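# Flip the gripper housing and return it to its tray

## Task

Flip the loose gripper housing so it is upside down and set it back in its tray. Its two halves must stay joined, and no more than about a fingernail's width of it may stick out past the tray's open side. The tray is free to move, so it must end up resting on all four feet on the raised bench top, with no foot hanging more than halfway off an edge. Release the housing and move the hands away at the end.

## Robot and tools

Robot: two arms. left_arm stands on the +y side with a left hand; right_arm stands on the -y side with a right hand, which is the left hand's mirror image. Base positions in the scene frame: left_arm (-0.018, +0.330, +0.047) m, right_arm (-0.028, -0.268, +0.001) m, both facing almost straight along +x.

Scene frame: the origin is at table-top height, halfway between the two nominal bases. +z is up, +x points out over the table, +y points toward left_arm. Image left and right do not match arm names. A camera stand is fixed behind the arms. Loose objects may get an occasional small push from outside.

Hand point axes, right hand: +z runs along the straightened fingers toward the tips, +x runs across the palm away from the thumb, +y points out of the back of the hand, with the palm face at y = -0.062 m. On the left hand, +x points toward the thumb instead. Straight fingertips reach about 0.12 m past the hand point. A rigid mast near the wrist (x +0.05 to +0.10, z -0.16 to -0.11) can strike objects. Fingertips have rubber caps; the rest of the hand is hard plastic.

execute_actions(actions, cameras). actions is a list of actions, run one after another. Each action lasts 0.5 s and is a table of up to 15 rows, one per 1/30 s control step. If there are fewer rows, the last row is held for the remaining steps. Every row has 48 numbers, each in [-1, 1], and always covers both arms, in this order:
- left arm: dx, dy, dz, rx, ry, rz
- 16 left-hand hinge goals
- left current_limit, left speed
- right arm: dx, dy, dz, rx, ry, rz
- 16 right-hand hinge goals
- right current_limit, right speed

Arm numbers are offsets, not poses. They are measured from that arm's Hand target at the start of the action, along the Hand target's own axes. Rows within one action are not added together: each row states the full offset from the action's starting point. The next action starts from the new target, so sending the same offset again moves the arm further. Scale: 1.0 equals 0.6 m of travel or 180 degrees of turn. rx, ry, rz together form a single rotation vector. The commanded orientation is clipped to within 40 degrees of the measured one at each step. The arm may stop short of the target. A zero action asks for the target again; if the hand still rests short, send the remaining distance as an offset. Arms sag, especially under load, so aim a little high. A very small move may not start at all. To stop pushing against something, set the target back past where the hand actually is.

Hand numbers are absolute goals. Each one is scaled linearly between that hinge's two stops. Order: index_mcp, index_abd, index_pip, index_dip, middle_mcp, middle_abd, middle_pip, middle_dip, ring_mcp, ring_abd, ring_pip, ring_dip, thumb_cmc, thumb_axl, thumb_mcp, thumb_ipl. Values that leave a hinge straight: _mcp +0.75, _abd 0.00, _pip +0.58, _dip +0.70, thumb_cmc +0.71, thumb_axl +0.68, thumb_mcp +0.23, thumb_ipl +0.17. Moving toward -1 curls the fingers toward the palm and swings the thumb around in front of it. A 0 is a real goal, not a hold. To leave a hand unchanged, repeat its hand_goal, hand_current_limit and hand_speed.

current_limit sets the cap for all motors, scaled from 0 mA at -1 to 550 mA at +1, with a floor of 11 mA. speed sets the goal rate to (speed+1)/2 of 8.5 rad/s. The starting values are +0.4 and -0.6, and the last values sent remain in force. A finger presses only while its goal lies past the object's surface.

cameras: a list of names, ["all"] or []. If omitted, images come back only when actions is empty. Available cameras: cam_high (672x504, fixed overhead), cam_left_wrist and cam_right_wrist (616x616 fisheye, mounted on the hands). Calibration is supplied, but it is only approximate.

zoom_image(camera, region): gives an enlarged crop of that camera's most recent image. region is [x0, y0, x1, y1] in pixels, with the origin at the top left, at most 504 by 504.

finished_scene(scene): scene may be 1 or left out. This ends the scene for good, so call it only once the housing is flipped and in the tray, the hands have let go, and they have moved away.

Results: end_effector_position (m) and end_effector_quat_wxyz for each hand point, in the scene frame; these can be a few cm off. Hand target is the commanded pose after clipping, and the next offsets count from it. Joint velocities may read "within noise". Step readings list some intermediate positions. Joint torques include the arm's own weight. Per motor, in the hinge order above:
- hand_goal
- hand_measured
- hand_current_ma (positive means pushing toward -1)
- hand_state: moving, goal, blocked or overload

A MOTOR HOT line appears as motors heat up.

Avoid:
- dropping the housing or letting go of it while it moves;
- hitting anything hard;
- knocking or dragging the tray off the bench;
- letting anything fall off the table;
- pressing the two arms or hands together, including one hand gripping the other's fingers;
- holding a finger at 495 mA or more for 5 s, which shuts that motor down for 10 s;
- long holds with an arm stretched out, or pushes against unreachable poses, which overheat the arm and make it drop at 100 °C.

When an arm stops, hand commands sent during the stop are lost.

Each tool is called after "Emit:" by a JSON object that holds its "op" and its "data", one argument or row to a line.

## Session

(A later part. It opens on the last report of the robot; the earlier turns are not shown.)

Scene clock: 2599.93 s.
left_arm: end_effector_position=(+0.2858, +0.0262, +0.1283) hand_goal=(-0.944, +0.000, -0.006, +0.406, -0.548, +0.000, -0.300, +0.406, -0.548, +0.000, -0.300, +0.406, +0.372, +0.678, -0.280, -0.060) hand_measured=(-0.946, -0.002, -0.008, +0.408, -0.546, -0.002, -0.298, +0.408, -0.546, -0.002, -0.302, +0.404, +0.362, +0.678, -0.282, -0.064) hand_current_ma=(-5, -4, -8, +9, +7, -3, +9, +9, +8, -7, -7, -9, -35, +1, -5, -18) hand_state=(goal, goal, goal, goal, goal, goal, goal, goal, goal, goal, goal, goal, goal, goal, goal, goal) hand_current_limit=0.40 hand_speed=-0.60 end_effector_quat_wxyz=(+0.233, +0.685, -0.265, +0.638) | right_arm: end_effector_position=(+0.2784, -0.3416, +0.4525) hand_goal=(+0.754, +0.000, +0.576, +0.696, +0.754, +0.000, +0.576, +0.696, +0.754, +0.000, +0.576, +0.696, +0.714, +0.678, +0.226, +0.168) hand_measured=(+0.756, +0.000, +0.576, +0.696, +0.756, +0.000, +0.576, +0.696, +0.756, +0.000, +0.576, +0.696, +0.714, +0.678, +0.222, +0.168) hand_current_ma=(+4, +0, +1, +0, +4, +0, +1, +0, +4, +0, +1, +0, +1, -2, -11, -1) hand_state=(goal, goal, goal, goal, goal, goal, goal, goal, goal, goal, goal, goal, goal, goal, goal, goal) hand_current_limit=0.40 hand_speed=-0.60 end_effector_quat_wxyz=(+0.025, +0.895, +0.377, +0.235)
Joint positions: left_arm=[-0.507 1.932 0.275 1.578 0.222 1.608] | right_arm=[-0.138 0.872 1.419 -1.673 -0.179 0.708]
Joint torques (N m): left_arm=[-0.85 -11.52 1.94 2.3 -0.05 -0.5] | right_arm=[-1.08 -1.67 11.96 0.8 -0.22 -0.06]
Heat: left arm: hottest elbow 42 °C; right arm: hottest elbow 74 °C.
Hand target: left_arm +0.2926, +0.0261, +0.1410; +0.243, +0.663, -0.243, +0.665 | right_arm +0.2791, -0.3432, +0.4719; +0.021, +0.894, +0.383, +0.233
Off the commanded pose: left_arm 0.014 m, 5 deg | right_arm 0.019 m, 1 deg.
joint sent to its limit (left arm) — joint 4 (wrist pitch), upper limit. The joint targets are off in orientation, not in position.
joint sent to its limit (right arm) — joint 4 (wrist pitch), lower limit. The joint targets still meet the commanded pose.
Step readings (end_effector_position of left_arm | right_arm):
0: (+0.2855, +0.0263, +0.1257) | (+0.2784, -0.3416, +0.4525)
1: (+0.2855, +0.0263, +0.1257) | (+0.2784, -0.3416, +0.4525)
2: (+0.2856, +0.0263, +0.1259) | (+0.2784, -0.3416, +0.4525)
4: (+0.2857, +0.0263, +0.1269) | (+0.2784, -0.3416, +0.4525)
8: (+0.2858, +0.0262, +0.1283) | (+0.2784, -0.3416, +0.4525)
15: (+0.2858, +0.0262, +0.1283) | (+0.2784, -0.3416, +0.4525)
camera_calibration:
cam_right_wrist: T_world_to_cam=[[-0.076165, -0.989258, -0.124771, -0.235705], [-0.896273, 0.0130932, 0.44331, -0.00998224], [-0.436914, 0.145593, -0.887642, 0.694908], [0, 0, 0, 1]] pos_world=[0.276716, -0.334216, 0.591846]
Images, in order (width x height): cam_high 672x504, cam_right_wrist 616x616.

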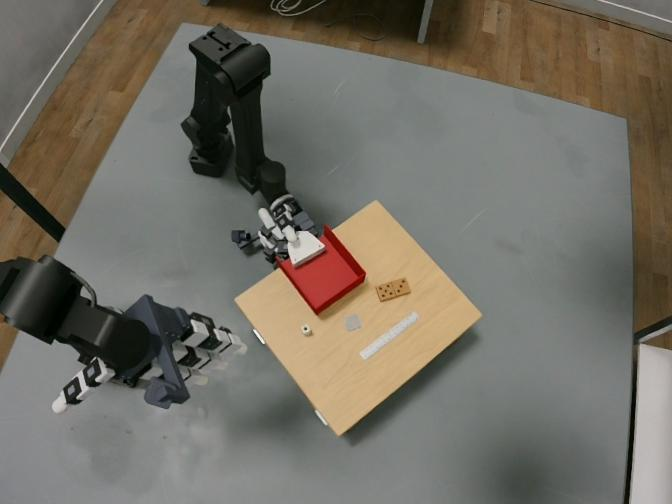

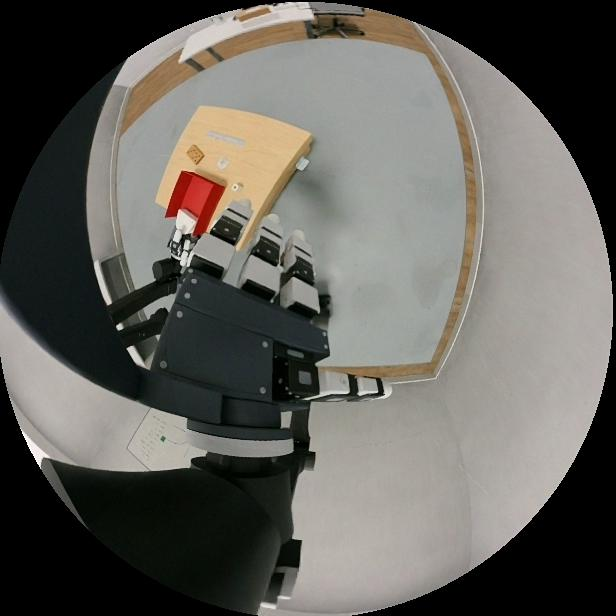

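Emit:
{"op": "execute_actions", "data": {
  "actions": [
    [[0.008,0,0,0,0,0,-0.945,0,-0.007,0.406,-0.548,0,-0.3,0.406,-0.548,0,-0.3,0.406,0.371,0.678,-0.28,-0.06,0.4,-0.6,0,0,0,0,0,0,0.754,0,0.576,0.696,0.754,0,0.576,0.696,0.754,0,0.576,0.696,0.714,0.678,0.226,0.168,0.4,-0.6]]
  ],
  "cameras": ["cam_high", "cam_right_wrist"]
}}

Emit:
{"op": "zoom_image", "data": {
  "camera": "cam_high",
  "region": [255, 205, 335, 275]
}}

Emit:
{"op": "zoom_image", "data": {
  "camera": "cam_right_wrist",
  "region": [140, 190, 240, 270]
}}

Scene clock: 2607.70 s.
left_arm: end_effector_position=(+0.2861, +0.0263, +0.1286) hand_goal=(-0.944, +0.000, -0.006, +0.406, -0.548, +0.000, -0.300, +0.406, -0.548, +0.000, -0.300, +0.406, +0.372, +0.678, -0.280, -0.060) hand_measured=(-0.946, -0.002, -0.008, +0.408, -0.546, -0.002, -0.298, +0.408, -0.546, -0.002, -0.302, +0.404, +0.362, +0.678, -0.282, -0.064) hand_current_ma=(-5, -4, -8, +9, +7, -3, +9, +9, +8, -7, -7, -9, -35, +1, -5, -18) hand_state=(goal, goal, goal, goal, goal, goal, goal, goal, goal, goal, goal, goal, goal, goal, goal, goal) hand_current_limit=0.40 hand_speed=-0.60 end_effector_quat_wxyz=(+0.232, +0.684, -0.264, +0.639) | right_arm: end_effector_position=(+0.2784, -0.3416, +0.4525) hand_goal=(+0.754, +0.000, +0.576, +0.696, +0.754, +0.000, +0.576, +0.696, +0.754, +0.000, +0.576, +0.696, +0.714, +0.678, +0.226, +0.168) hand_measured=(+0.756, +0.000, +0.576, +0.696, +0.756, +0.000, +0.576, +0.696, +0.756, +0.000, +0.576, +0.696, +0.714, +0.678, +0.222, +0.168) hand_current_ma=(+4, +0, +1, +0, +4, +0, +1, +0, +4, +0, +1, +0, +1, -2, -11, -1) hand_state=(goal, goal, goal, goal, goal, goal, goal, goal, goal, goal, goal, goal, goal, goal, goal, goal) hand_current_limit=0.40 hand_speed=-0.60 end_effector_quat_wxyz=(+0.025, +0.895, +0.377, +0.235)
Joint positions: left_arm=[-0.507 1.932 0.275 1.578 0.221 1.607] | right_arm=[-0.138 0.872 1.419 -1.673 -0.179 0.708]
Joint torques (N m): left_arm=[-0.62 -12.51 1.66 2.52 -0.11 -0.58] | right_arm=[-1.49 -1.26 12.04 0.77 -0.21 -0.06]
Heat: left arm: hottest elbow 42 °C; right arm: hottest elbow 74 °C.
Hand target: left_arm +0.2926, +0.0262, +0.1458; +0.243, +0.663, -0.243, +0.665 | right_arm +0.2791, -0.3432, +0.4719; +0.021, +0.894, +0.383, +0.233
Off the commanded pose: left_arm 0.018 m, 5 deg | right_arm 0.019 m, 1 deg.
joint sent to its limit (left arm) — joint 4 (wrist pitch), upper limit. The joint targets still meet the commanded pose.
joint sent to its limit (right arm) — joint 4 (wrist pitch), lower limit. The joint targets still meet the commanded pose.
Step readings (end_effector_position of left_arm | right_arm):
0: (+0.2858, +0.0262, +0.1283) | (+0.2784, -0.3416, +0.4525)
1: (+0.2858, +0.0262, +0.1283) | (+0.2784, -0.3416, +0.4525)
2: (+0.2859, +0.0262, +0.1283) | (+0.2784, -0.3416, +0.4525)
4: (+0.2859, +0.0262, +0.1285) | (+0.2784, -0.3416, +0.4525)
8: (+0.2860, +0.0263, +0.1285) | (+0.2784, -0.3416, +0.4525)
15: (+0.2861, +0.0263, +0.1286) | (+0.2784, -0.3416, +0.4525)
camera_calibration:
cam_right_wrist: T_world_to_cam=[[-0.076165, -0.989258, -0.124771, -0.235705], [-0.896273, 0.0130932, 0.44331, -0.00998224], [-0.436914, 0.145593, -0.887642, 0.694908], [0, 0, 0, 1]] pos_world=[0.276716, -0.334216, 0.591846]
Images, in order (width x height): cam_high 672x504, cam_right_wrist 616x616.

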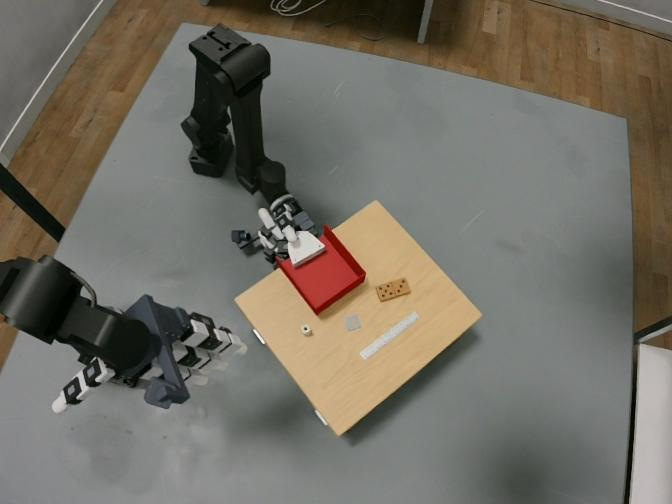

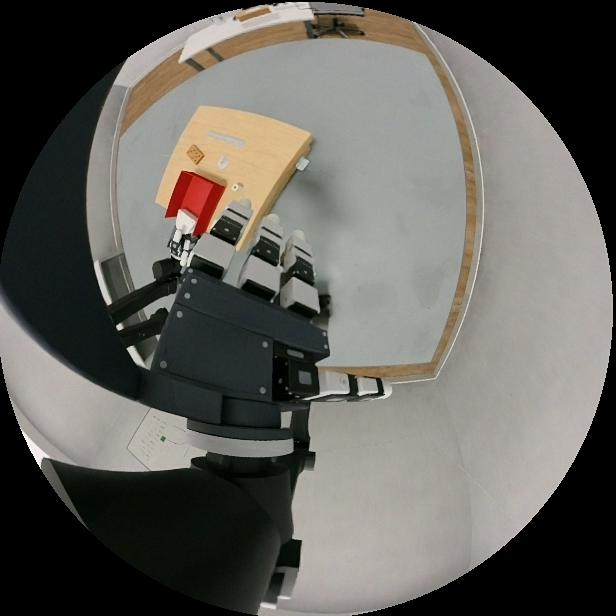

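Scaled by 6.300 from the camera's 672x504 image, which has a finer 960x720 frame.

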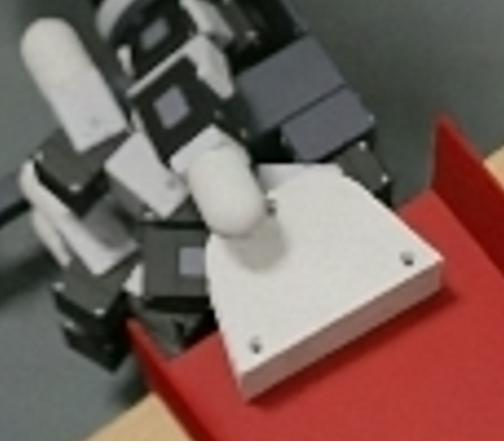

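Scaled by 5.040 from the camera's 616x616 image, which has a finer 880x880 frame.

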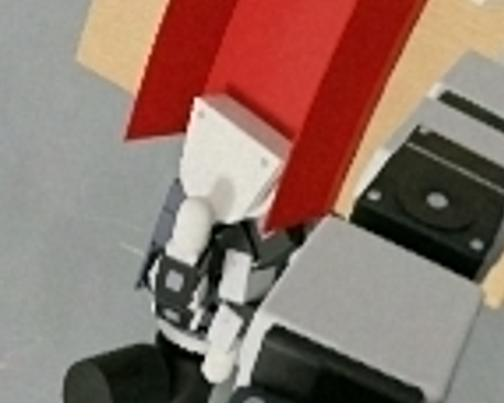

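Emit:
{"op": "execute_actions", "data": {
  "actions": [
    [[0,0,0,0,0,0,-0.945,0,-0.007,0.406,-0.548,0,-0.3,0.406,-0.548,0,-0.3,0.406,0.371,0.678,-0.5,-0.06,0.4,-0.85,0,0,0,0,0,0,0.754,0,0.576,0.696,0.754,0,0.576,0.696,0.754,0,0.576,0.696,0.714,0.678,0.226,0.168,0.4,-0.6]]
  ],
  "cameras": ["cam_high", "cam_right_wrist"]
}}

Emit:
{"op": "zoom_image", "data": {
  "camera": "cam_high",
  "region": [255, 205, 335, 275]
}}

Emit:
{"op": "zoom_image", "data": {
  "camera": "cam_right_wrist",
  "region": [140, 190, 240, 270]
}}

Scene clock: 2615.20 s.
left_arm: end_effector_position=(+0.2861, +0.0263, +0.1288) hand_goal=(-0.944, +0.000, -0.006, +0.406, -0.548, +0.000, -0.300, +0.406, -0.548, +0.000, -0.300, +0.406, +0.372, +0.678, -0.500, -0.060) hand_measured=(-0.944, -0.002, -0.008, +0.408, -0.546, -0.002, -0.298, +0.408, -0.546, -0.002, -0.302, +0.404, +0.376, +0.682, -0.420, -0.044) hand_current_ma=(-1, -4, -8, +9, +7, -3, +9, +9, +8, -7, -7, -9, +15, +21, +385, +80) hand_state=(goal, goal, goal, goal, goal, goal, goal, goal, goal, goal, goal, goal, goal, goal, blocked, goal) hand_current_limit=0.40 hand_speed=-0.85 end_effector_quat_wxyz=(+0.233, +0.685, -0.264, +0.638) | right_arm: end_effector_position=(+0.2784, -0.3416, +0.4525) hand_goal=(+0.754, +0.000, +0.576, +0.696, +0.754, +0.000, +0.576, +0.696, +0.754, +0.000, +0.576, +0.696, +0.714, +0.678, +0.226, +0.168) hand_measured=(+0.756, +0.000, +0.576, +0.696, +0.756, +0.000, +0.576, +0.696, +0.756, +0.000, +0.576, +0.696, +0.714, +0.678, +0.222, +0.168) hand_current_ma=(+4, +0, +1, +0, +4, +0, +1, +0, +4, +0, +1, +0, +1, -2, -11, -1) hand_state=(goal, goal, goal, goal, goal, goal, goal, goal, goal, goal, goal, goal, goal, goal, goal, goal) hand_current_limit=0.40 hand_speed=-0.60 end_effector_quat_wxyz=(+0.025, +0.895, +0.377, +0.235)
Joint positions: left_arm=[-0.507 1.931 0.275 1.578 0.221 1.606] | right_arm=[-0.138 0.872 1.419 -1.673 -0.179 0.708]
Joint torques (N m): left_arm=[-0.44 -12.69 1.66 2.3 -0.09 -0.5] | right_arm=[-1.38 -1.26 11.99 0.76 -0.21 -0.07]
Heat: left arm: hottest elbow 42 °C; right arm: hottest elbow 74 °C.
Hand target: left_arm +0.2926, +0.0262, +0.1458; +0.243, +0.663, -0.243, +0.665 | right_arm +0.2791, -0.3432, +0.4719; +0.021, +0.894, +0.383, +0.233
Off the commanded pose: left_arm 0.018 m, 5 deg | right_arm 0.019 m, 1 deg.
joint sent to its limit (left arm) — joint 4 (wrist pitch), upper limit. The joint targets still meet the commanded pose.
joint sent to its limit (right arm) — joint 4 (wrist pitch), lower limit. The joint targets still meet the commanded pose.
Step readings (end_effector_position of left_arm | right_arm):
0: (+0.2861, +0.0263, +0.1286) | (+0.2784, -0.3416, +0.4525)
1: (+0.2861, +0.0263, +0.1286) | (+0.2784, -0.3416, +0.4525)
2: (+0.2861, +0.0263, +0.1286) | (+0.2784, -0.3416, +0.4525)
4: (+0.2861, +0.0263, +0.1286) | (+0.2784, -0.3416, +0.4525)
8: (+0.2861, +0.0263, +0.1286) | (+0.2784, -0.3416, +0.4525)
15: (+0.2861, +0.0263, +0.1286) | (+0.2784, -0.3416, +0.4525)
camera_calibration:
cam_right_wrist: T_world_to_cam=[[-0.076165, -0.989258, -0.124771, -0.235705], [-0.896273, 0.0130932, 0.44331, -0.00998224], [-0.436914, 0.145593, -0.887642, 0.694908], [0, 0, 0, 1]] pos_world=[0.276716, -0.334216, 0.591846]
Images, in order (width x height): cam_high 672x504, cam_right_wrist 616x616.

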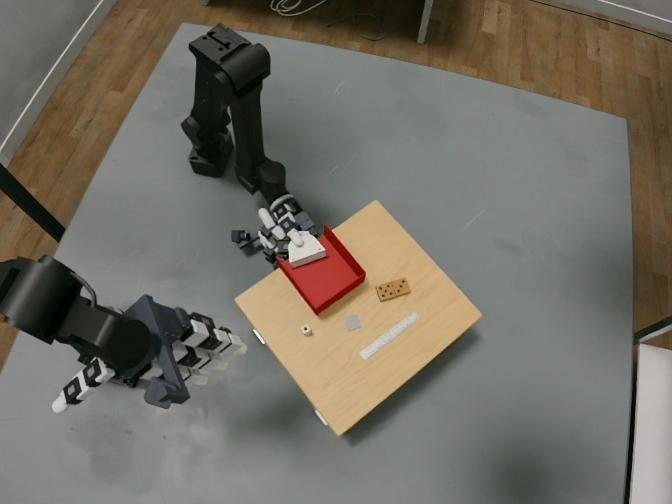

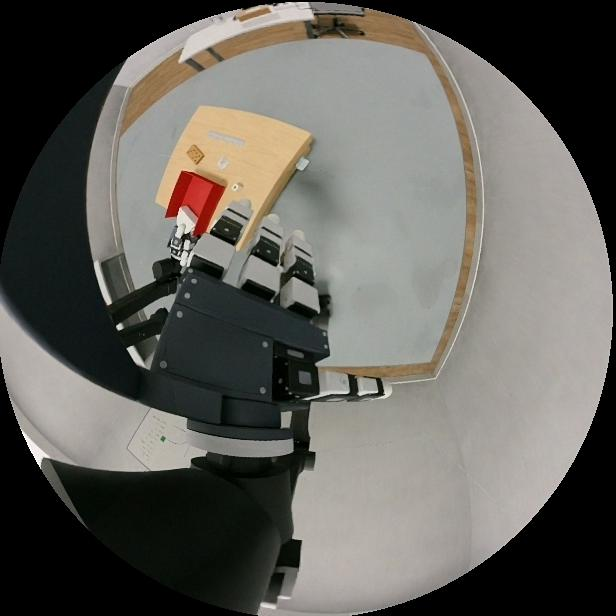

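Scaled by 6.300 from the camera's 672x504 image, which has a finer 960x720 frame.

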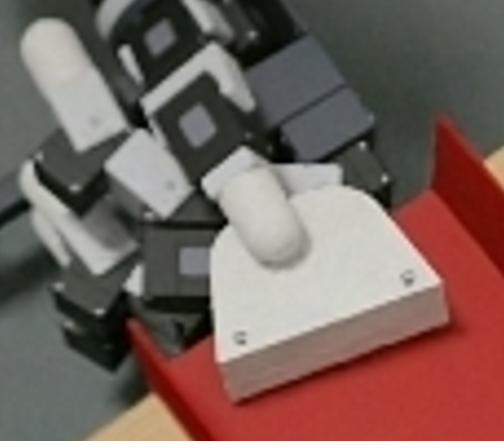

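Scaled by 5.040 from the camera's 616x616 image, which has a finer 880x880 frame.

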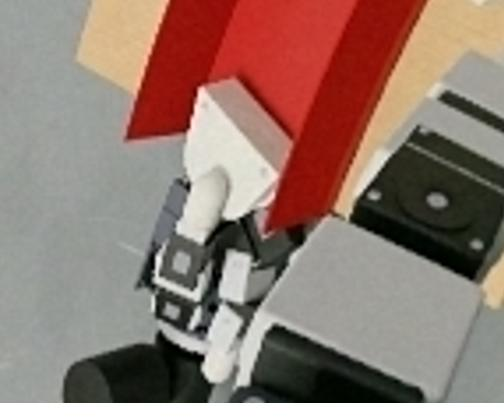

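Emit:
{"op": "execute_actions", "data": {
  "actions": [
    [[0,0,0,0,0,0,-0.945,0,-0.007,0.406,-0.548,0,-0.3,0.406,-0.548,0,-0.3,0.406,0.371,0.678,-0.6,-0.1,0.7,-0.85,0,0,0,0,0,0,0.754,0,0.576,0.696,0.754,0,0.576,0.696,0.754,0,0.576,0.696,0.714,0.678,0.226,0.168,0.4,-0.6]]
  ],
  "cameras": ["cam_high", "cam_right_wrist"]
}}

Emit:
{"op": "zoom_image", "data": {
  "camera": "cam_high",
  "region": [255, 205, 335, 275]
}}

Emit:
{"op": "zoom_image", "data": {
  "camera": "cam_right_wrist",
  "region": [140, 190, 240, 270]
}}

Scene clock: 2642.53 s.
left_arm: end_effector_position=(+0.2861, +0.0263, +0.1288) hand_goal=(-0.944, +0.000, -0.006, +0.406, -0.548, +0.000, -0.300, +0.406, -0.548, +0.000, -0.300, +0.406, +0.372, +0.678, -0.600, -0.100) hand_measured=(-0.944, -0.002, -0.008, +0.408, -0.544, -0.002, -0.298, +0.408, -0.546, -0.002, -0.302, +0.404, +0.378, +0.684, -0.422, -0.056) hand_current_ma=(-1, -4, -8, +9, +11, -3, +9, +9, +8, -7, -7, -9, +18, +23, +468, +255) hand_state=(goal, goal, goal, goal, goal, goal, goal, goal, goal, goal, goal, goal, goal, goal, blocked, blocked) hand_current_limit=0.70 hand_speed=-0.85 end_effector_quat_wxyz=(+0.233, +0.685, -0.264, +0.638) | right_arm: end_effector_position=(+0.2784, -0.3416, +0.4525) hand_goal=(+0.754, +0.000, +0.576, +0.696, +0.754, +0.000, +0.576, +0.696, +0.754, +0.000, +0.576, +0.696, +0.714, +0.678, +0.226, +0.168) hand_measured=(+0.756, +0.000, +0.576, +0.696, +0.756, +0.000, +0.576, +0.696, +0.756, +0.000, +0.576, +0.696, +0.714, +0.678, +0.222, +0.168) hand_current_ma=(+4, +0, +1, +0, +4, +0, +1, +0, +4, +0, +1, +0, +1, -2, -11, -1) hand_state=(goal, goal, goal, goal, goal, goal, goal, goal, goal, goal, goal, goal, goal, goal, goal, goal) hand_current_limit=0.40 hand_speed=-0.60 end_effector_quat_wxyz=(+0.025, +0.895, +0.377, +0.235)
Joint positions: left_arm=[-0.507 1.931 0.275 1.578 0.221 1.606] | right_arm=[-0.138 0.872 1.419 -1.673 -0.179 0.708]
Joint torques (N m): left_arm=[-1.03 -12.75 1.65 2.45 -0.08 -0.53] | right_arm=[-1.38 -1.96 11.93 0.85 -0.24 -0.07]
Heat: left arm: hottest elbow 42 °C; right arm: hottest elbow 74 °C.
Hand target: left_arm +0.2926, +0.0262, +0.1458; +0.243, +0.663, -0.243, +0.665 | right_arm +0.2791, -0.3432, +0.4719; +0.021, +0.894, +0.383, +0.233
Off the commanded pose: left_arm 0.018 m, 5 deg | right_arm 0.019 m, 1 deg.
joint sent to its limit (left arm) — joint 4 (wrist pitch), upper limit. The joint targets still meet the commanded pose.
joint sent to its limit (right arm) — joint 4 (wrist pitch), lower limit. The joint targets still meet the commanded pose.
Step readings (end_effector_position of left_arm | right_arm):
0: (+0.2861, +0.0263, +0.1288) | (+0.2784, -0.3416, +0.4525)
1: (+0.2861, +0.0263, +0.1288) | (+0.2784, -0.3416, +0.4525)
2: (+0.2861, +0.0263, +0.1288) | (+0.2784, -0.3416, +0.4525)
4: (+0.2861, +0.0263, +0.1288) | (+0.2784, -0.3416, +0.4525)
8: (+0.2861, +0.0263, +0.1288) | (+0.2784, -0.3416, +0.4525)
15: (+0.2861, +0.0263, +0.1288) | (+0.2784, -0.3416, +0.4525)
camera_calibration:
cam_right_wrist: T_world_to_cam=[[-0.076165, -0.989258, -0.124771, -0.235705], [-0.896273, 0.0130932, 0.44331, -0.00998224], [-0.436914, 0.145593, -0.887642, 0.694908], [0, 0, 0, 1]] pos_world=[0.276716, -0.334216, 0.591846]
Images, in order (width x height): cam_high 672x504, cam_right_wrist 616x616.

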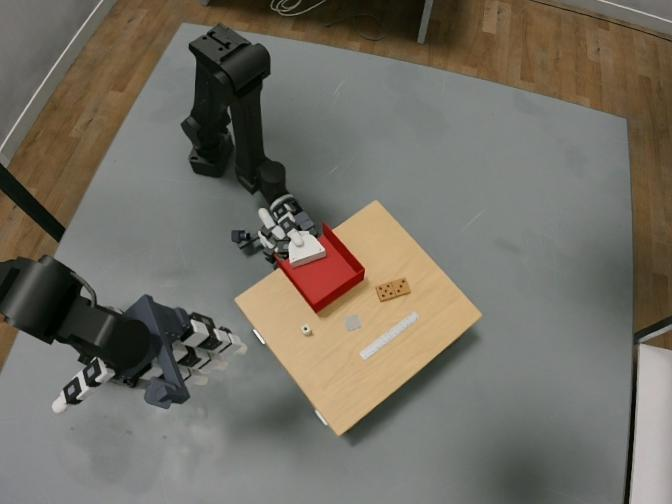

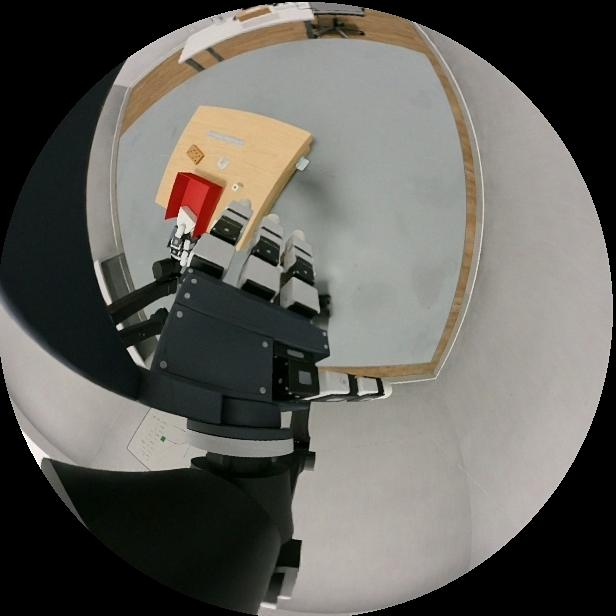

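Scaled by 6.300 from the camera's 672x504 image, which has a finer 960x720 frame.

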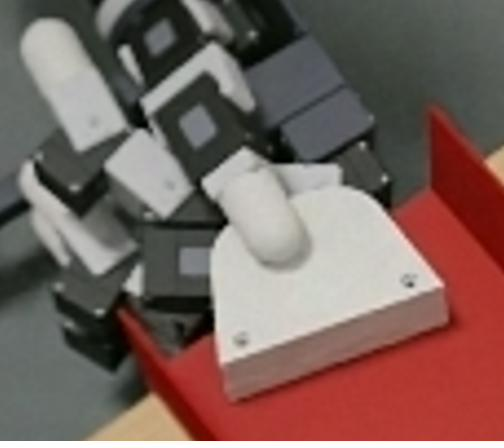

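Scaled by 5.040 from the camera's 616x616 image, which has a finer 880x880 frame.

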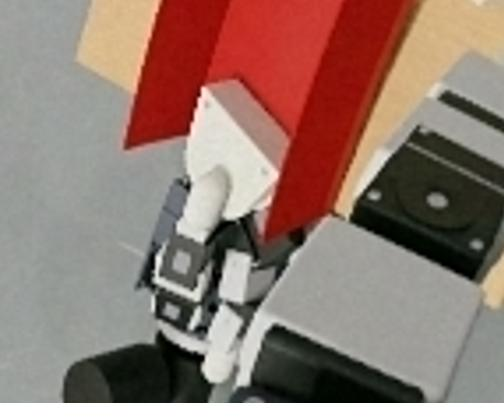

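Emit:
{"op": "execute_actions", "data": {
  "actions": [
    [[0.03,0,-0.008,0,0,0,-0.945,0,-0.007,0.406,-0.548,0,-0.3,0.406,-0.548,0,-0.3,0.406,0.371,0.678,-0.6,-0.1,0.7,-0.85,0,0,0,0,0,0,0.754,0,0.576,0.696,0.754,0,0.576,0.696,0.754,0,0.576,0.696,0.714,0.678,0.226,0.168,0.4,-0.6]]
  ],
  "cameras": ["cam_high", "cam_right_wrist"]
}}

Emit:
{"op": "zoom_image", "data": {
  "camera": "cam_high",
  "region": [255, 205, 335, 275]
}}

Emit:
{"op": "zoom_image", "data": {
  "camera": "cam_right_wrist",
  "region": [140, 190, 240, 270]
}}

Scene clock: 2650.37 s.
left_arm: end_effector_position=(+0.2818, +0.0293, +0.1306) hand_goal=(-0.944, +0.000, -0.006, +0.406, -0.548, +0.000, -0.300, +0.406, -0.548, +0.000, -0.300, +0.406, +0.372, +0.678, -0.600, -0.100) hand_measured=(-0.944, -0.002, -0.008, +0.408, -0.540, -0.002, -0.298, +0.408, -0.546, -0.002, -0.302, +0.404, +0.378, +0.684, -0.428, -0.056) hand_current_ma=(-1, -4, -8, +9, +26, -3, +9, +9, +8, -7, -7, -9, +18, +23, +468, +249) hand_state=(goal, goal, goal, goal, goal, goal, goal, goal, goal, goal, goal, goal, goal, goal, blocked, blocked) hand_current_limit=0.70 hand_speed=-0.85 end_effector_quat_wxyz=(+0.231, +0.690, -0.263, +0.634) | right_arm: end_effector_position=(+0.2784, -0.3416, +0.4525) hand_goal=(+0.754, +0.000, +0.576, +0.696, +0.754, +0.000, +0.576, +0.696, +0.754, +0.000, +0.576, +0.696, +0.714, +0.678, +0.226, +0.168) hand_measured=(+0.756, +0.000, +0.576, +0.696, +0.756, +0.000, +0.576, +0.696, +0.756, +0.000, +0.576, +0.696, +0.714, +0.678, +0.222, +0.168) hand_current_ma=(+4, +0, +1, +0, +4, +0, +1, +0, +4, +0, +1, +0, +1, -2, -11, -1) hand_state=(goal, goal, goal, goal, goal, goal, goal, goal, goal, goal, goal, goal, goal, goal, goal, goal) hand_current_limit=0.40 hand_speed=-0.60 end_effector_quat_wxyz=(+0.025, +0.895, +0.377, +0.235)
Joint positions: left_arm=[-0.507 1.903 0.257 1.554 0.217 1.606] | right_arm=[-0.138 0.872 1.419 -1.673 -0.179 0.708]
Joint torques (N m): left_arm=[-0.32 -14.15 1.63 3.21 -0.08 -0.7] | right_arm=[-1.03 -1.67 12.03 0.8 -0.24 -0.06]
Heat: left arm: hottest elbow 42 °C; right arm: hottest elbow 74 °C.
Hand target: left_arm +0.2889, +0.0293, +0.1638; +0.244, +0.663, -0.243, +0.664 | right_arm +0.2791, -0.3432, +0.4719; +0.021, +0.894, +0.383, +0.233
Off the commanded pose: left_arm 0.034 m, 5 deg | right_arm 0.019 m, 1 deg.
joint sent to its limit (left arm) — joint 4 (wrist pitch), upper limit. The joint targets still meet the commanded pose.
joint sent to its limit (right arm) — joint 4 (wrist pitch), lower limit. The joint targets still meet the commanded pose.
Step readings (end_effector_position of left_arm | right_arm):
0: (+0.2861, +0.0263, +0.1288) | (+0.2784, -0.3416, +0.4525)
1: (+0.2862, +0.0263, +0.1289) | (+0.2784, -0.3416, +0.4525)
2: (+0.2864, +0.0263, +0.1292) | (+0.2784, -0.3416, +0.4525)
4: (+0.2860, +0.0268, +0.1296) | (+0.2784, -0.3416, +0.4525)
8: (+0.2831, +0.0286, +0.1303) | (+0.2784, -0.3416, +0.4525)
15: (+0.2818, +0.0293, +0.1305) | (+0.2784, -0.3416, +0.4525)
camera_calibration:
cam_right_wrist: T_world_to_cam=[[-0.076165, -0.989258, -0.124771, -0.235705], [-0.896273, 0.0130932, 0.44331, -0.00998224], [-0.436914, 0.145593, -0.887642, 0.694908], [0, 0, 0, 1]] pos_world=[0.276716, -0.334216, 0.591846]
Images, in order (width x height): cam_high 672x504, cam_right_wrist 616x616.

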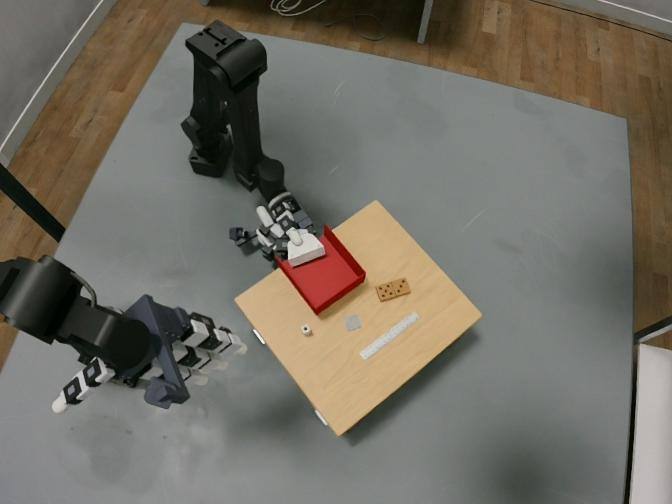

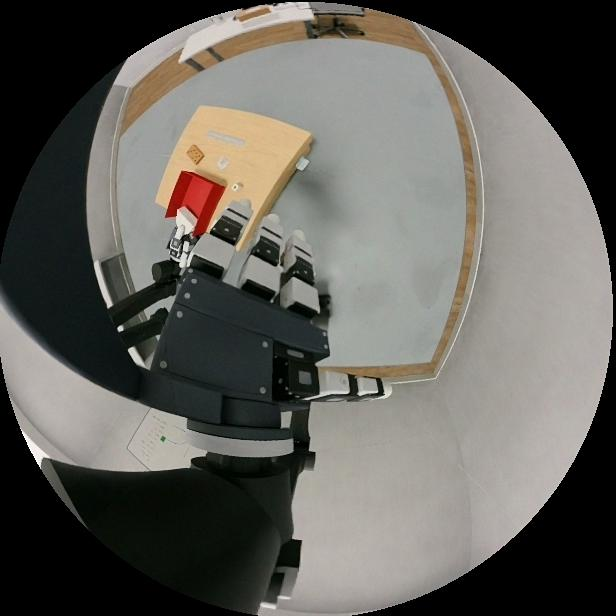

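Scaled by 6.300 from the camera's 672x504 image, which has a finer 960x720 frame.

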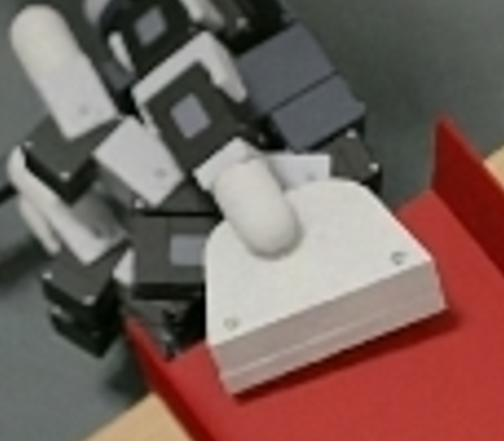

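Scaled by 5.040 from the camera's 616x616 image, which has a finer 880x880 frame.

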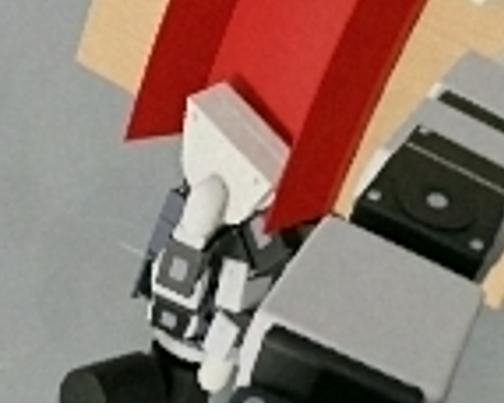

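Emit:
{"op": "execute_actions", "data": {
  "actions": [
    [[-0.028,0,-0.018,0,0,0,-0.945,0,-0.007,0.406,-0.945,0,-0.007,0.406,-0.548,0,-0.3,0.406,0.371,0.678,-0.6,-0.1,0.7,-0.85,0,0,0,0,0,0,0.754,0,0.576,0.696,0.754,0,0.576,0.696,0.754,0,0.576,0.696,0.714,0.678,0.226,0.168,0.4,-0.6]],
    [[0.006,0,-0.018,0,0,0,-0.945,0,-0.007,0.406,-0.945,0,-0.007,0.406,-0.548,0,-0.3,0.406,0.371,0.678,-0.6,-0.1,0.7,-0.85,0,0,0,0,0,0,0.754,0,0.576,0.696,0.754,0,0.576,0.696,0.754,0,0.576,0.696,0.714,0.678,0.226,0.168,0.4,-0.6]]
  ],
  "cameras": ["cam_high", "cam_right_wrist", "cam_left_wrist"]
}}

Emit:
{"op": "zoom_image", "data": {
  "camera": "cam_high",
  "region": [255, 205, 335, 275]
}}

Emit:
{"op": "zoom_image", "data": {
  "camera": "cam_right_wrist",
  "region": [140, 190, 240, 270]
}}

Emit:
{"op": "zoom_image", "data": {
  "camera": "cam_left_wrist",
  "region": [130, 60, 470, 400]
}}

Scene clock: 2667.23 s.
left_arm: end_effector_position=(+0.2715, +0.0399, +0.1417) hand_goal=(-0.944, +0.000, -0.006, +0.406, -0.944, +0.000, -0.006, +0.406, -0.548, +0.000, -0.300, +0.406, +0.372, +0.678, -0.600, -0.100) hand_measured=(-0.944, -0.002, -0.008, +0.408, -0.940, -0.002, -0.010, +0.408, -0.546, -0.002, -0.302, +0.404, +0.388, +0.702, -0.474, -0.060) hand_current_ma=(-3, -4, -8, +9, +15, -3, -10, +9, +8, -7, -7, -9, +65, +119, +468, +226) hand_state=(goal, goal, goal, goal, goal, goal, goal, goal, goal, goal, goal, goal, goal, blocked, blocked, blocked) hand_current_limit=0.70 hand_speed=-0.85 end_effector_quat_wxyz=(+0.233, +0.684, -0.263, +0.639) | right_arm: end_effector_position=(+0.2784, -0.3416, +0.4525) hand_goal=(+0.754, +0.000, +0.576, +0.696, +0.754, +0.000, +0.576, +0.696, +0.754, +0.000, +0.576, +0.696, +0.714, +0.678, +0.226, +0.168) hand_measured=(+0.756, +0.000, +0.576, +0.696, +0.756, +0.000, +0.576, +0.696, +0.756, +0.000, +0.576, +0.696, +0.714, +0.678, +0.222, +0.168) hand_current_ma=(+4, +0, +1, +0, +4, +0, +1, +0, +4, +0, +1, +0, +1, -2, -11, -1) hand_state=(goal, goal, goal, goal, goal, goal, goal, goal, goal, goal, goal, goal, goal, goal, goal, goal) hand_current_limit=0.40 hand_speed=-0.60 end_effector_quat_wxyz=(+0.025, +0.895, +0.377, +0.235)
Joint positions: left_arm=[-0.486 1.862 0.217 1.568 0.241 1.606] | right_arm=[-0.138 0.872 1.419 -1.673 -0.179 0.708]
Joint torques (N m): left_arm=[-0.5 -9.99 0.65 2.82 0.14 -0.47] | right_arm=[-1.32 -1.79 12 0.85 -0.2 -0.07]
Heat: left arm: hottest elbow 41 °C; right arm: hottest elbow 74 °C.
Hand target: left_arm +0.2724, +0.0431, +0.1505; +0.244, +0.664, -0.243, +0.664 | right_arm +0.2791, -0.3432, +0.4719; +0.021, +0.894, +0.383, +0.233
Off the commanded pose: left_arm 0.009 m, 5 deg | right_arm 0.019 m, 1 deg.
joint sent to its limit (left arm) — joint 4 (wrist pitch), upper limit. The joint targets are off in orientation, not in position.
joint sent to its limit (right arm) — joint 4 (wrist pitch), lower limit. The joint targets still meet the commanded pose.
Step readings (end_effector_position of left_arm | right_arm):
0: (+0.2818, +0.0293, +0.1306) | (+0.2784, -0.3416, +0.4525)
1: (+0.2817, +0.0294, +0.1305) | (+0.2784, -0.3416, +0.4525)
2: (+0.2811, +0.0295, +0.1303) | (+0.2784, -0.3416, +0.4525)
4: (+0.2799, +0.0305, +0.1299) | (+0.2784, -0.3416, +0.4525)
8: (+0.2798, +0.0321, +0.1364) | (+0.2784, -0.3416, +0.4525)
15: (+0.2804, +0.0326, +0.1394) | (+0.2784, -0.3416, +0.4525)
16: (+0.2801, +0.0328, +0.1393) | (+0.2784, -0.3416, +0.4525)
17: (+0.2796, +0.0331, +0.1393) | (+0.2784, -0.3416, +0.4525)
19: (+0.2769, +0.0350, +0.1393) | (+0.2784, -0.3416, +0.4525)
23: (+0.2721, +0.0392, +0.1408) | (+0.2784, -0.3416, +0.4525)
30: (+0.2715, +0.0399, +0.1417) | (+0.2784, -0.3416, +0.4525)
camera_calibration:
cam_left_wrist: T_world_to_cam=[[0.360577, 0.576012, -0.733617, -0.0543287], [-0.247101, 0.817417, 0.520357, -0.0913437], [0.899403, -0.00635109, 0.437075, -0.183294], [0, 0, 0, 1]] pos_world=[0.161874, 0.104796, 0.087788]
cam_right_wrist: T_world_to_cam=[[-0.076165, -0.989258, -0.124771, -0.235705], [-0.896273, 0.0130932, 0.44331, -0.00998224], [-0.436914, 0.145593, -0.887642, 0.694908], [0, 0, 0, 1]] pos_world=[0.276716, -0.334216, 0.591846]

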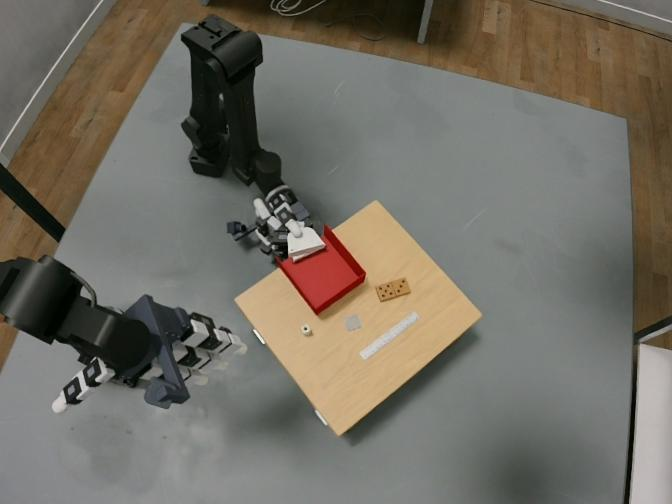

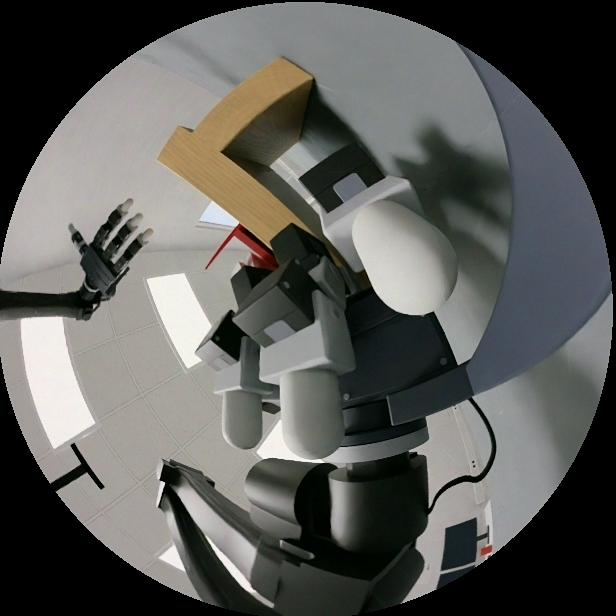

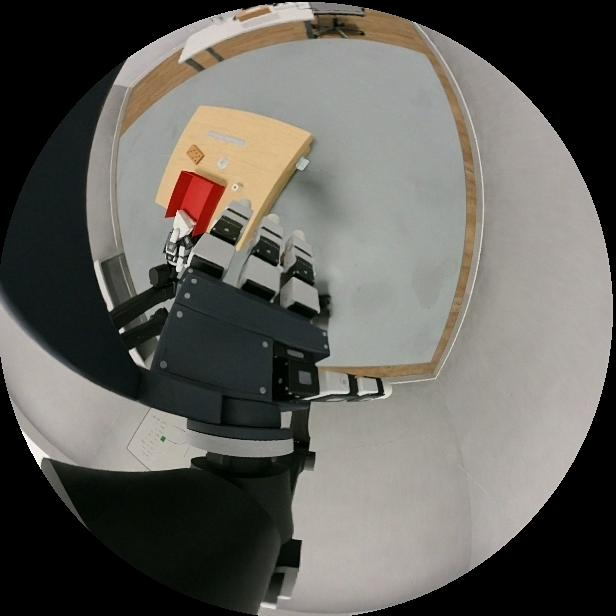

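Scaled by 6.300 from the camera's 672x504 image, which has a finer 960x720 frame.

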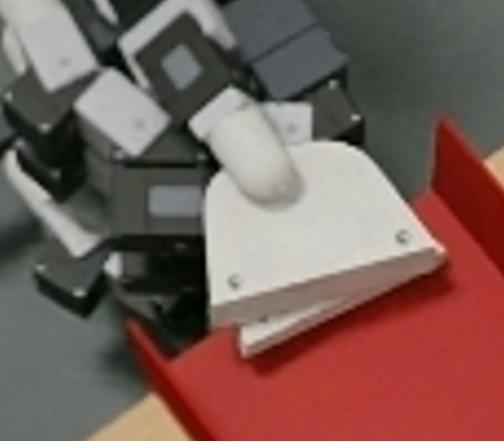

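Scaled by 5.040 from the camera's 616x616 image, which has a finer 880x880 frame.

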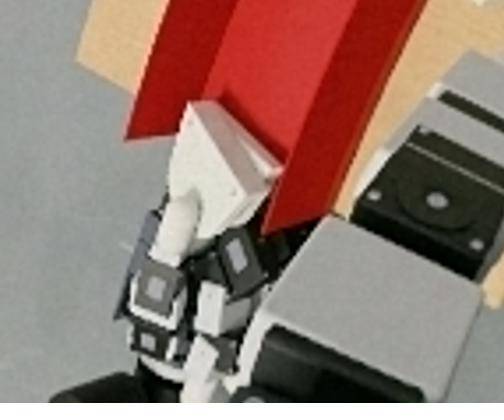

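Scaled by 1.482 from the camera's 616x616 image, which has a finer 880x880 frame.

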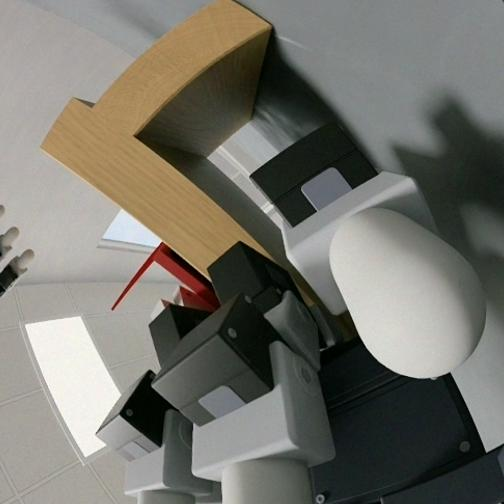

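Emit:
{"op": "zoom_image", "data": {
  "camera": "cam_high",
  "region": [275, 220, 335, 275]
}}

Emit:
{"op": "zoom_image", "data": {
  "camera": "cam_right_wrist",
  "region": [155, 195, 215, 245]
}}

Emit:
{"op": "zoom_image", "data": {
  "camera": "cam_left_wrist",
  "region": [190, 200, 310, 320]
}}

Scaled by 8.400 from the camera's 672x504 image, which has a finer 960x720 frame.

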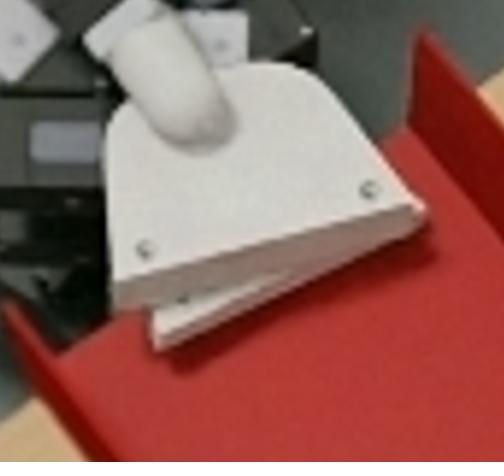

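Scaled by 8.400 from the camera's 616x616 image, which has a finer 880x880 frame.

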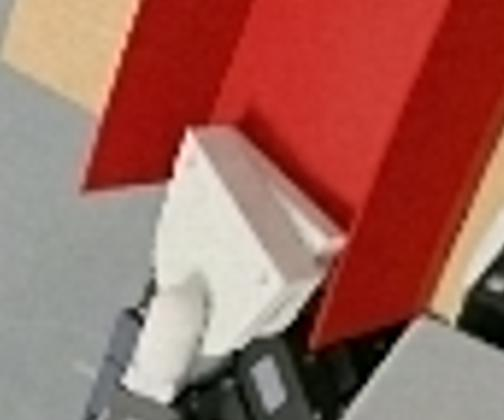

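Scaled by 4.200 from the camera's 616x616 image, which has a finer 880x880 frame.

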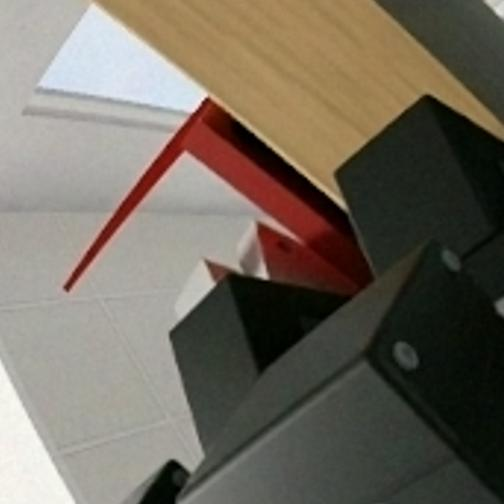

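Emit:
{"op": "execute_actions", "data": {
  "actions": [
    [[-0.008,-0.003,0.018,0,0,0,-0.945,0,-0.007,0.406,-0.945,0,-0.007,0.406,-0.548,0,-0.3,0.406,0.371,0.678,-0.6,-0.1,0.4,-0.85,0,0,0,0,0,0,0.754,0,0.576,0.696,0.754,0,0.576,0.696,0.754,0,0.576,0.696,0.714,0.678,0.226,0.168,0.4,-0.6]],
    [[-0.004,-0.003,0.018,0,0,0,-0.945,0,-0.007,0.406,-0.945,0,-0.007,0.406,-0.548,0,-0.3,0.406,0.371,0.678,-0.6,-0.1,0.4,-0.85,0,0,0,0,0,0,0.754,0,0.576,0.696,0.754,0,0.576,0.696,0.754,0,0.576,0.696,0.714,0.678,0.226,0.168,0.4,-0.6]]
  ],
  "cameras": ["cam_high", "cam_right_wrist"]
}}

Emit:
{"op": "zoom_image", "data": {
  "camera": "cam_high",
  "region": [255, 205, 335, 275]
}}

Emit:
{"op": "zoom_image", "data": {
  "camera": "cam_right_wrist",
  "region": [155, 195, 215, 245]
}}

Scene clock: 3016.80 s.
left_arm: end_effector_position=(+0.2870, +0.0323, +0.1422) hand_goal=(-0.944, +0.000, -0.006, +0.406, -0.944, +0.000, -0.006, +0.406, -0.548, +0.000, -0.300, +0.406, +0.372, +0.678, -0.600, -0.100) hand_measured=(-0.944, -0.002, -0.008, +0.408, -0.940, -0.002, -0.010, +0.408, -0.546, -0.002, -0.302, +0.404, +0.388, +0.702, -0.474, -0.062) hand_current_ma=(-1, -4, -8, +9, +13, -3, -10, +9, +8, -7, -7, -9, +65, +120, +385, +218) hand_state=(goal, goal, goal, goal, goal, goal, goal, goal, goal, goal, goal, goal, goal, blocked, blocked, blocked) hand_current_limit=0.40 hand_speed=-0.85 end_effector_quat_wxyz=(+0.233, +0.677, -0.261, +0.648) | right_arm: end_effector_position=(+0.2784, -0.3416, +0.4525) hand_goal=(+0.754, +0.000, +0.576, +0.696, +0.754, +0.000, +0.576, +0.696, +0.754, +0.000, +0.576, +0.696, +0.714, +0.678, +0.226, +0.168) hand_measured=(+0.756, +0.000, +0.576, +0.696, +0.756, +0.000, +0.576, +0.696, +0.756, +0.000, +0.576, +0.696, +0.714, +0.678, +0.222, +0.168) hand_current_ma=(+4, +0, +1, +0, +4, +0, +1, +0, +4, +0, +1, +0, +1, -2, -11, -1) hand_state=(goal, goal, goal, goal, goal, goal, goal, goal, goal, goal, goal, goal, goal, goal, goal, goal) hand_current_limit=0.40 hand_speed=-0.60 end_effector_quat_wxyz=(+0.025, +0.895, +0.377, +0.235)
Joint positions: left_arm=[-0.486 1.886 0.264 1.568 0.239 1.606] | right_arm=[-0.138 0.872 1.419 -1.673 -0.179 0.708]
Joint torques (N m): left_arm=[-1.14 -8.29 2 2.7 -0.09 -0.47] | right_arm=[-1.14 -1.79 11.95 0.84 -0.22 -0.05]
Heat: left arm: hottest elbow 37 °C; right arm: hottest elbow 75 °C.
Hand target: left_arm +0.2912, +0.0319, +0.1433; +0.244, +0.664, -0.243, +0.664 | right_arm +0.2791, -0.3432, +0.4719; +0.021, +0.894, +0.383, +0.233
Off the commanded pose: left_arm 0.004 m, 3 deg | right_arm 0.019 m, 1 deg.
joint sent to its limit (left arm) — joint 4 (wrist pitch), upper limit. The joint targets still meet the commanded pose.
joint sent to its limit (right arm) — joint 4 (wrist pitch), lower limit. The joint targets still meet the commanded pose.
Step readings (end_effector_position of left_arm | right_arm):
0: (+0.2715, +0.0399, +0.1417) | (+0.2784, -0.3416, +0.4525)
1: (+0.2715, +0.0399, +0.1417) | (+0.2784, -0.3416, +0.4525)
2: (+0.2715, +0.0399, +0.1417) | (+0.2784, -0.3416, +0.4525)
4: (+0.2719, +0.0397, +0.1419) | (+0.2784, -0.3416, +0.4525)
8: (+0.2747, +0.0383, +0.1436) | (+0.2784, -0.3416, +0.4525)
15: (+0.2766, +0.0373, +0.1446) | (+0.2784, -0.3416, +0.4525)
16: (+0.2767, +0.0372, +0.1445) | (+0.2784, -0.3416, +0.4525)
17: (+0.2771, +0.0370, +0.1443) | (+0.2784, -0.3416, +0.4525)
19: (+0.2793, +0.0359, +0.1433) | (+0.2784, -0.3416, +0.4525)
23: (+0.2855, +0.0330, +0.1421) | (+0.2784, -0.3416, +0.4525)
30: (+0.2870, +0.0323, +0.1422) | (+0.2784, -0.3416, +0.4525)
camera_calibration:
cam_right_wrist: T_world_to_cam=[[-0.076165, -0.989258, -0.124771, -0.235705], [-0.896273, 0.0130932, 0.44331, -0.00998224], [-0.436914, 0.145593, -0.887642, 0.694908], [0, 0, 0, 1]] pos_world=[0.276716, -0.334216, 0.591846]
Images, in order (width x height): cam_high 672x504, cam_right_wrist 616x616.

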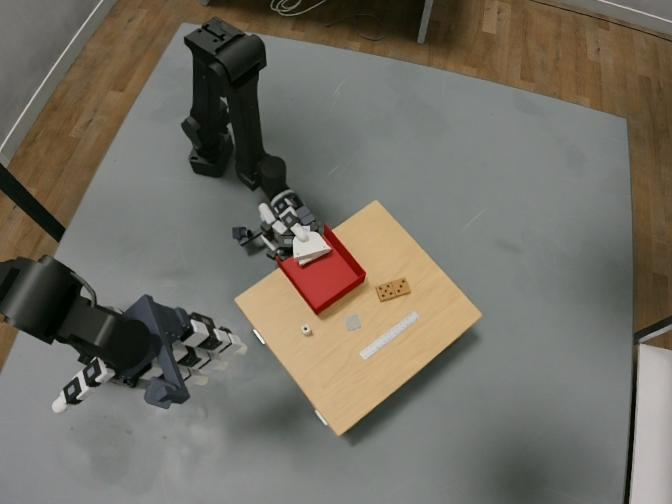

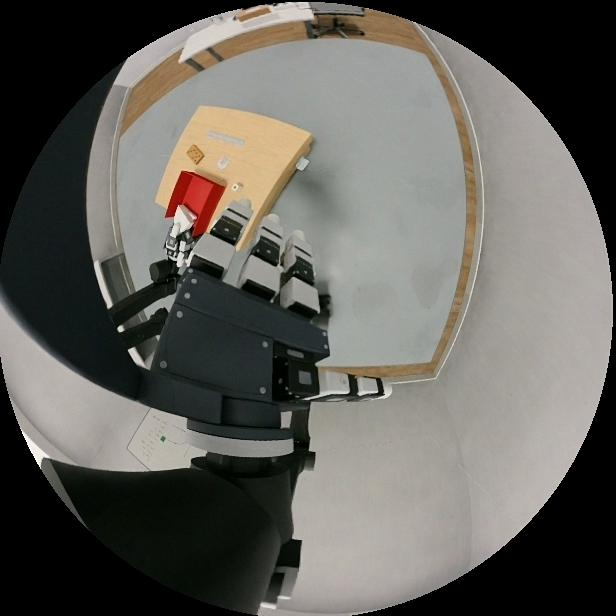

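Scaled by 6.300 from the camera's 672x504 image, which has a finer 960x720 frame.

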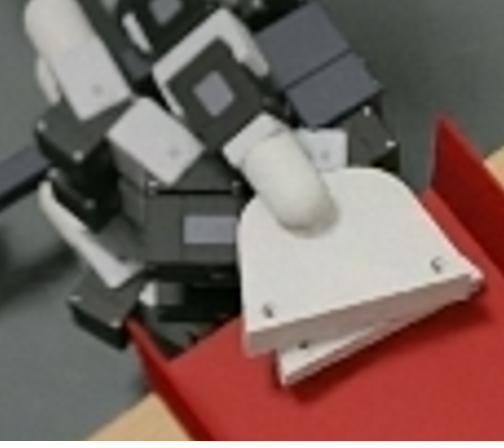

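Scaled by 8.400 from the camera's 616x616 image, which has a finer 880x880 frame.

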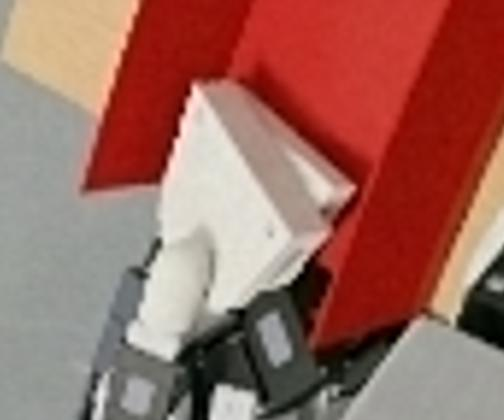

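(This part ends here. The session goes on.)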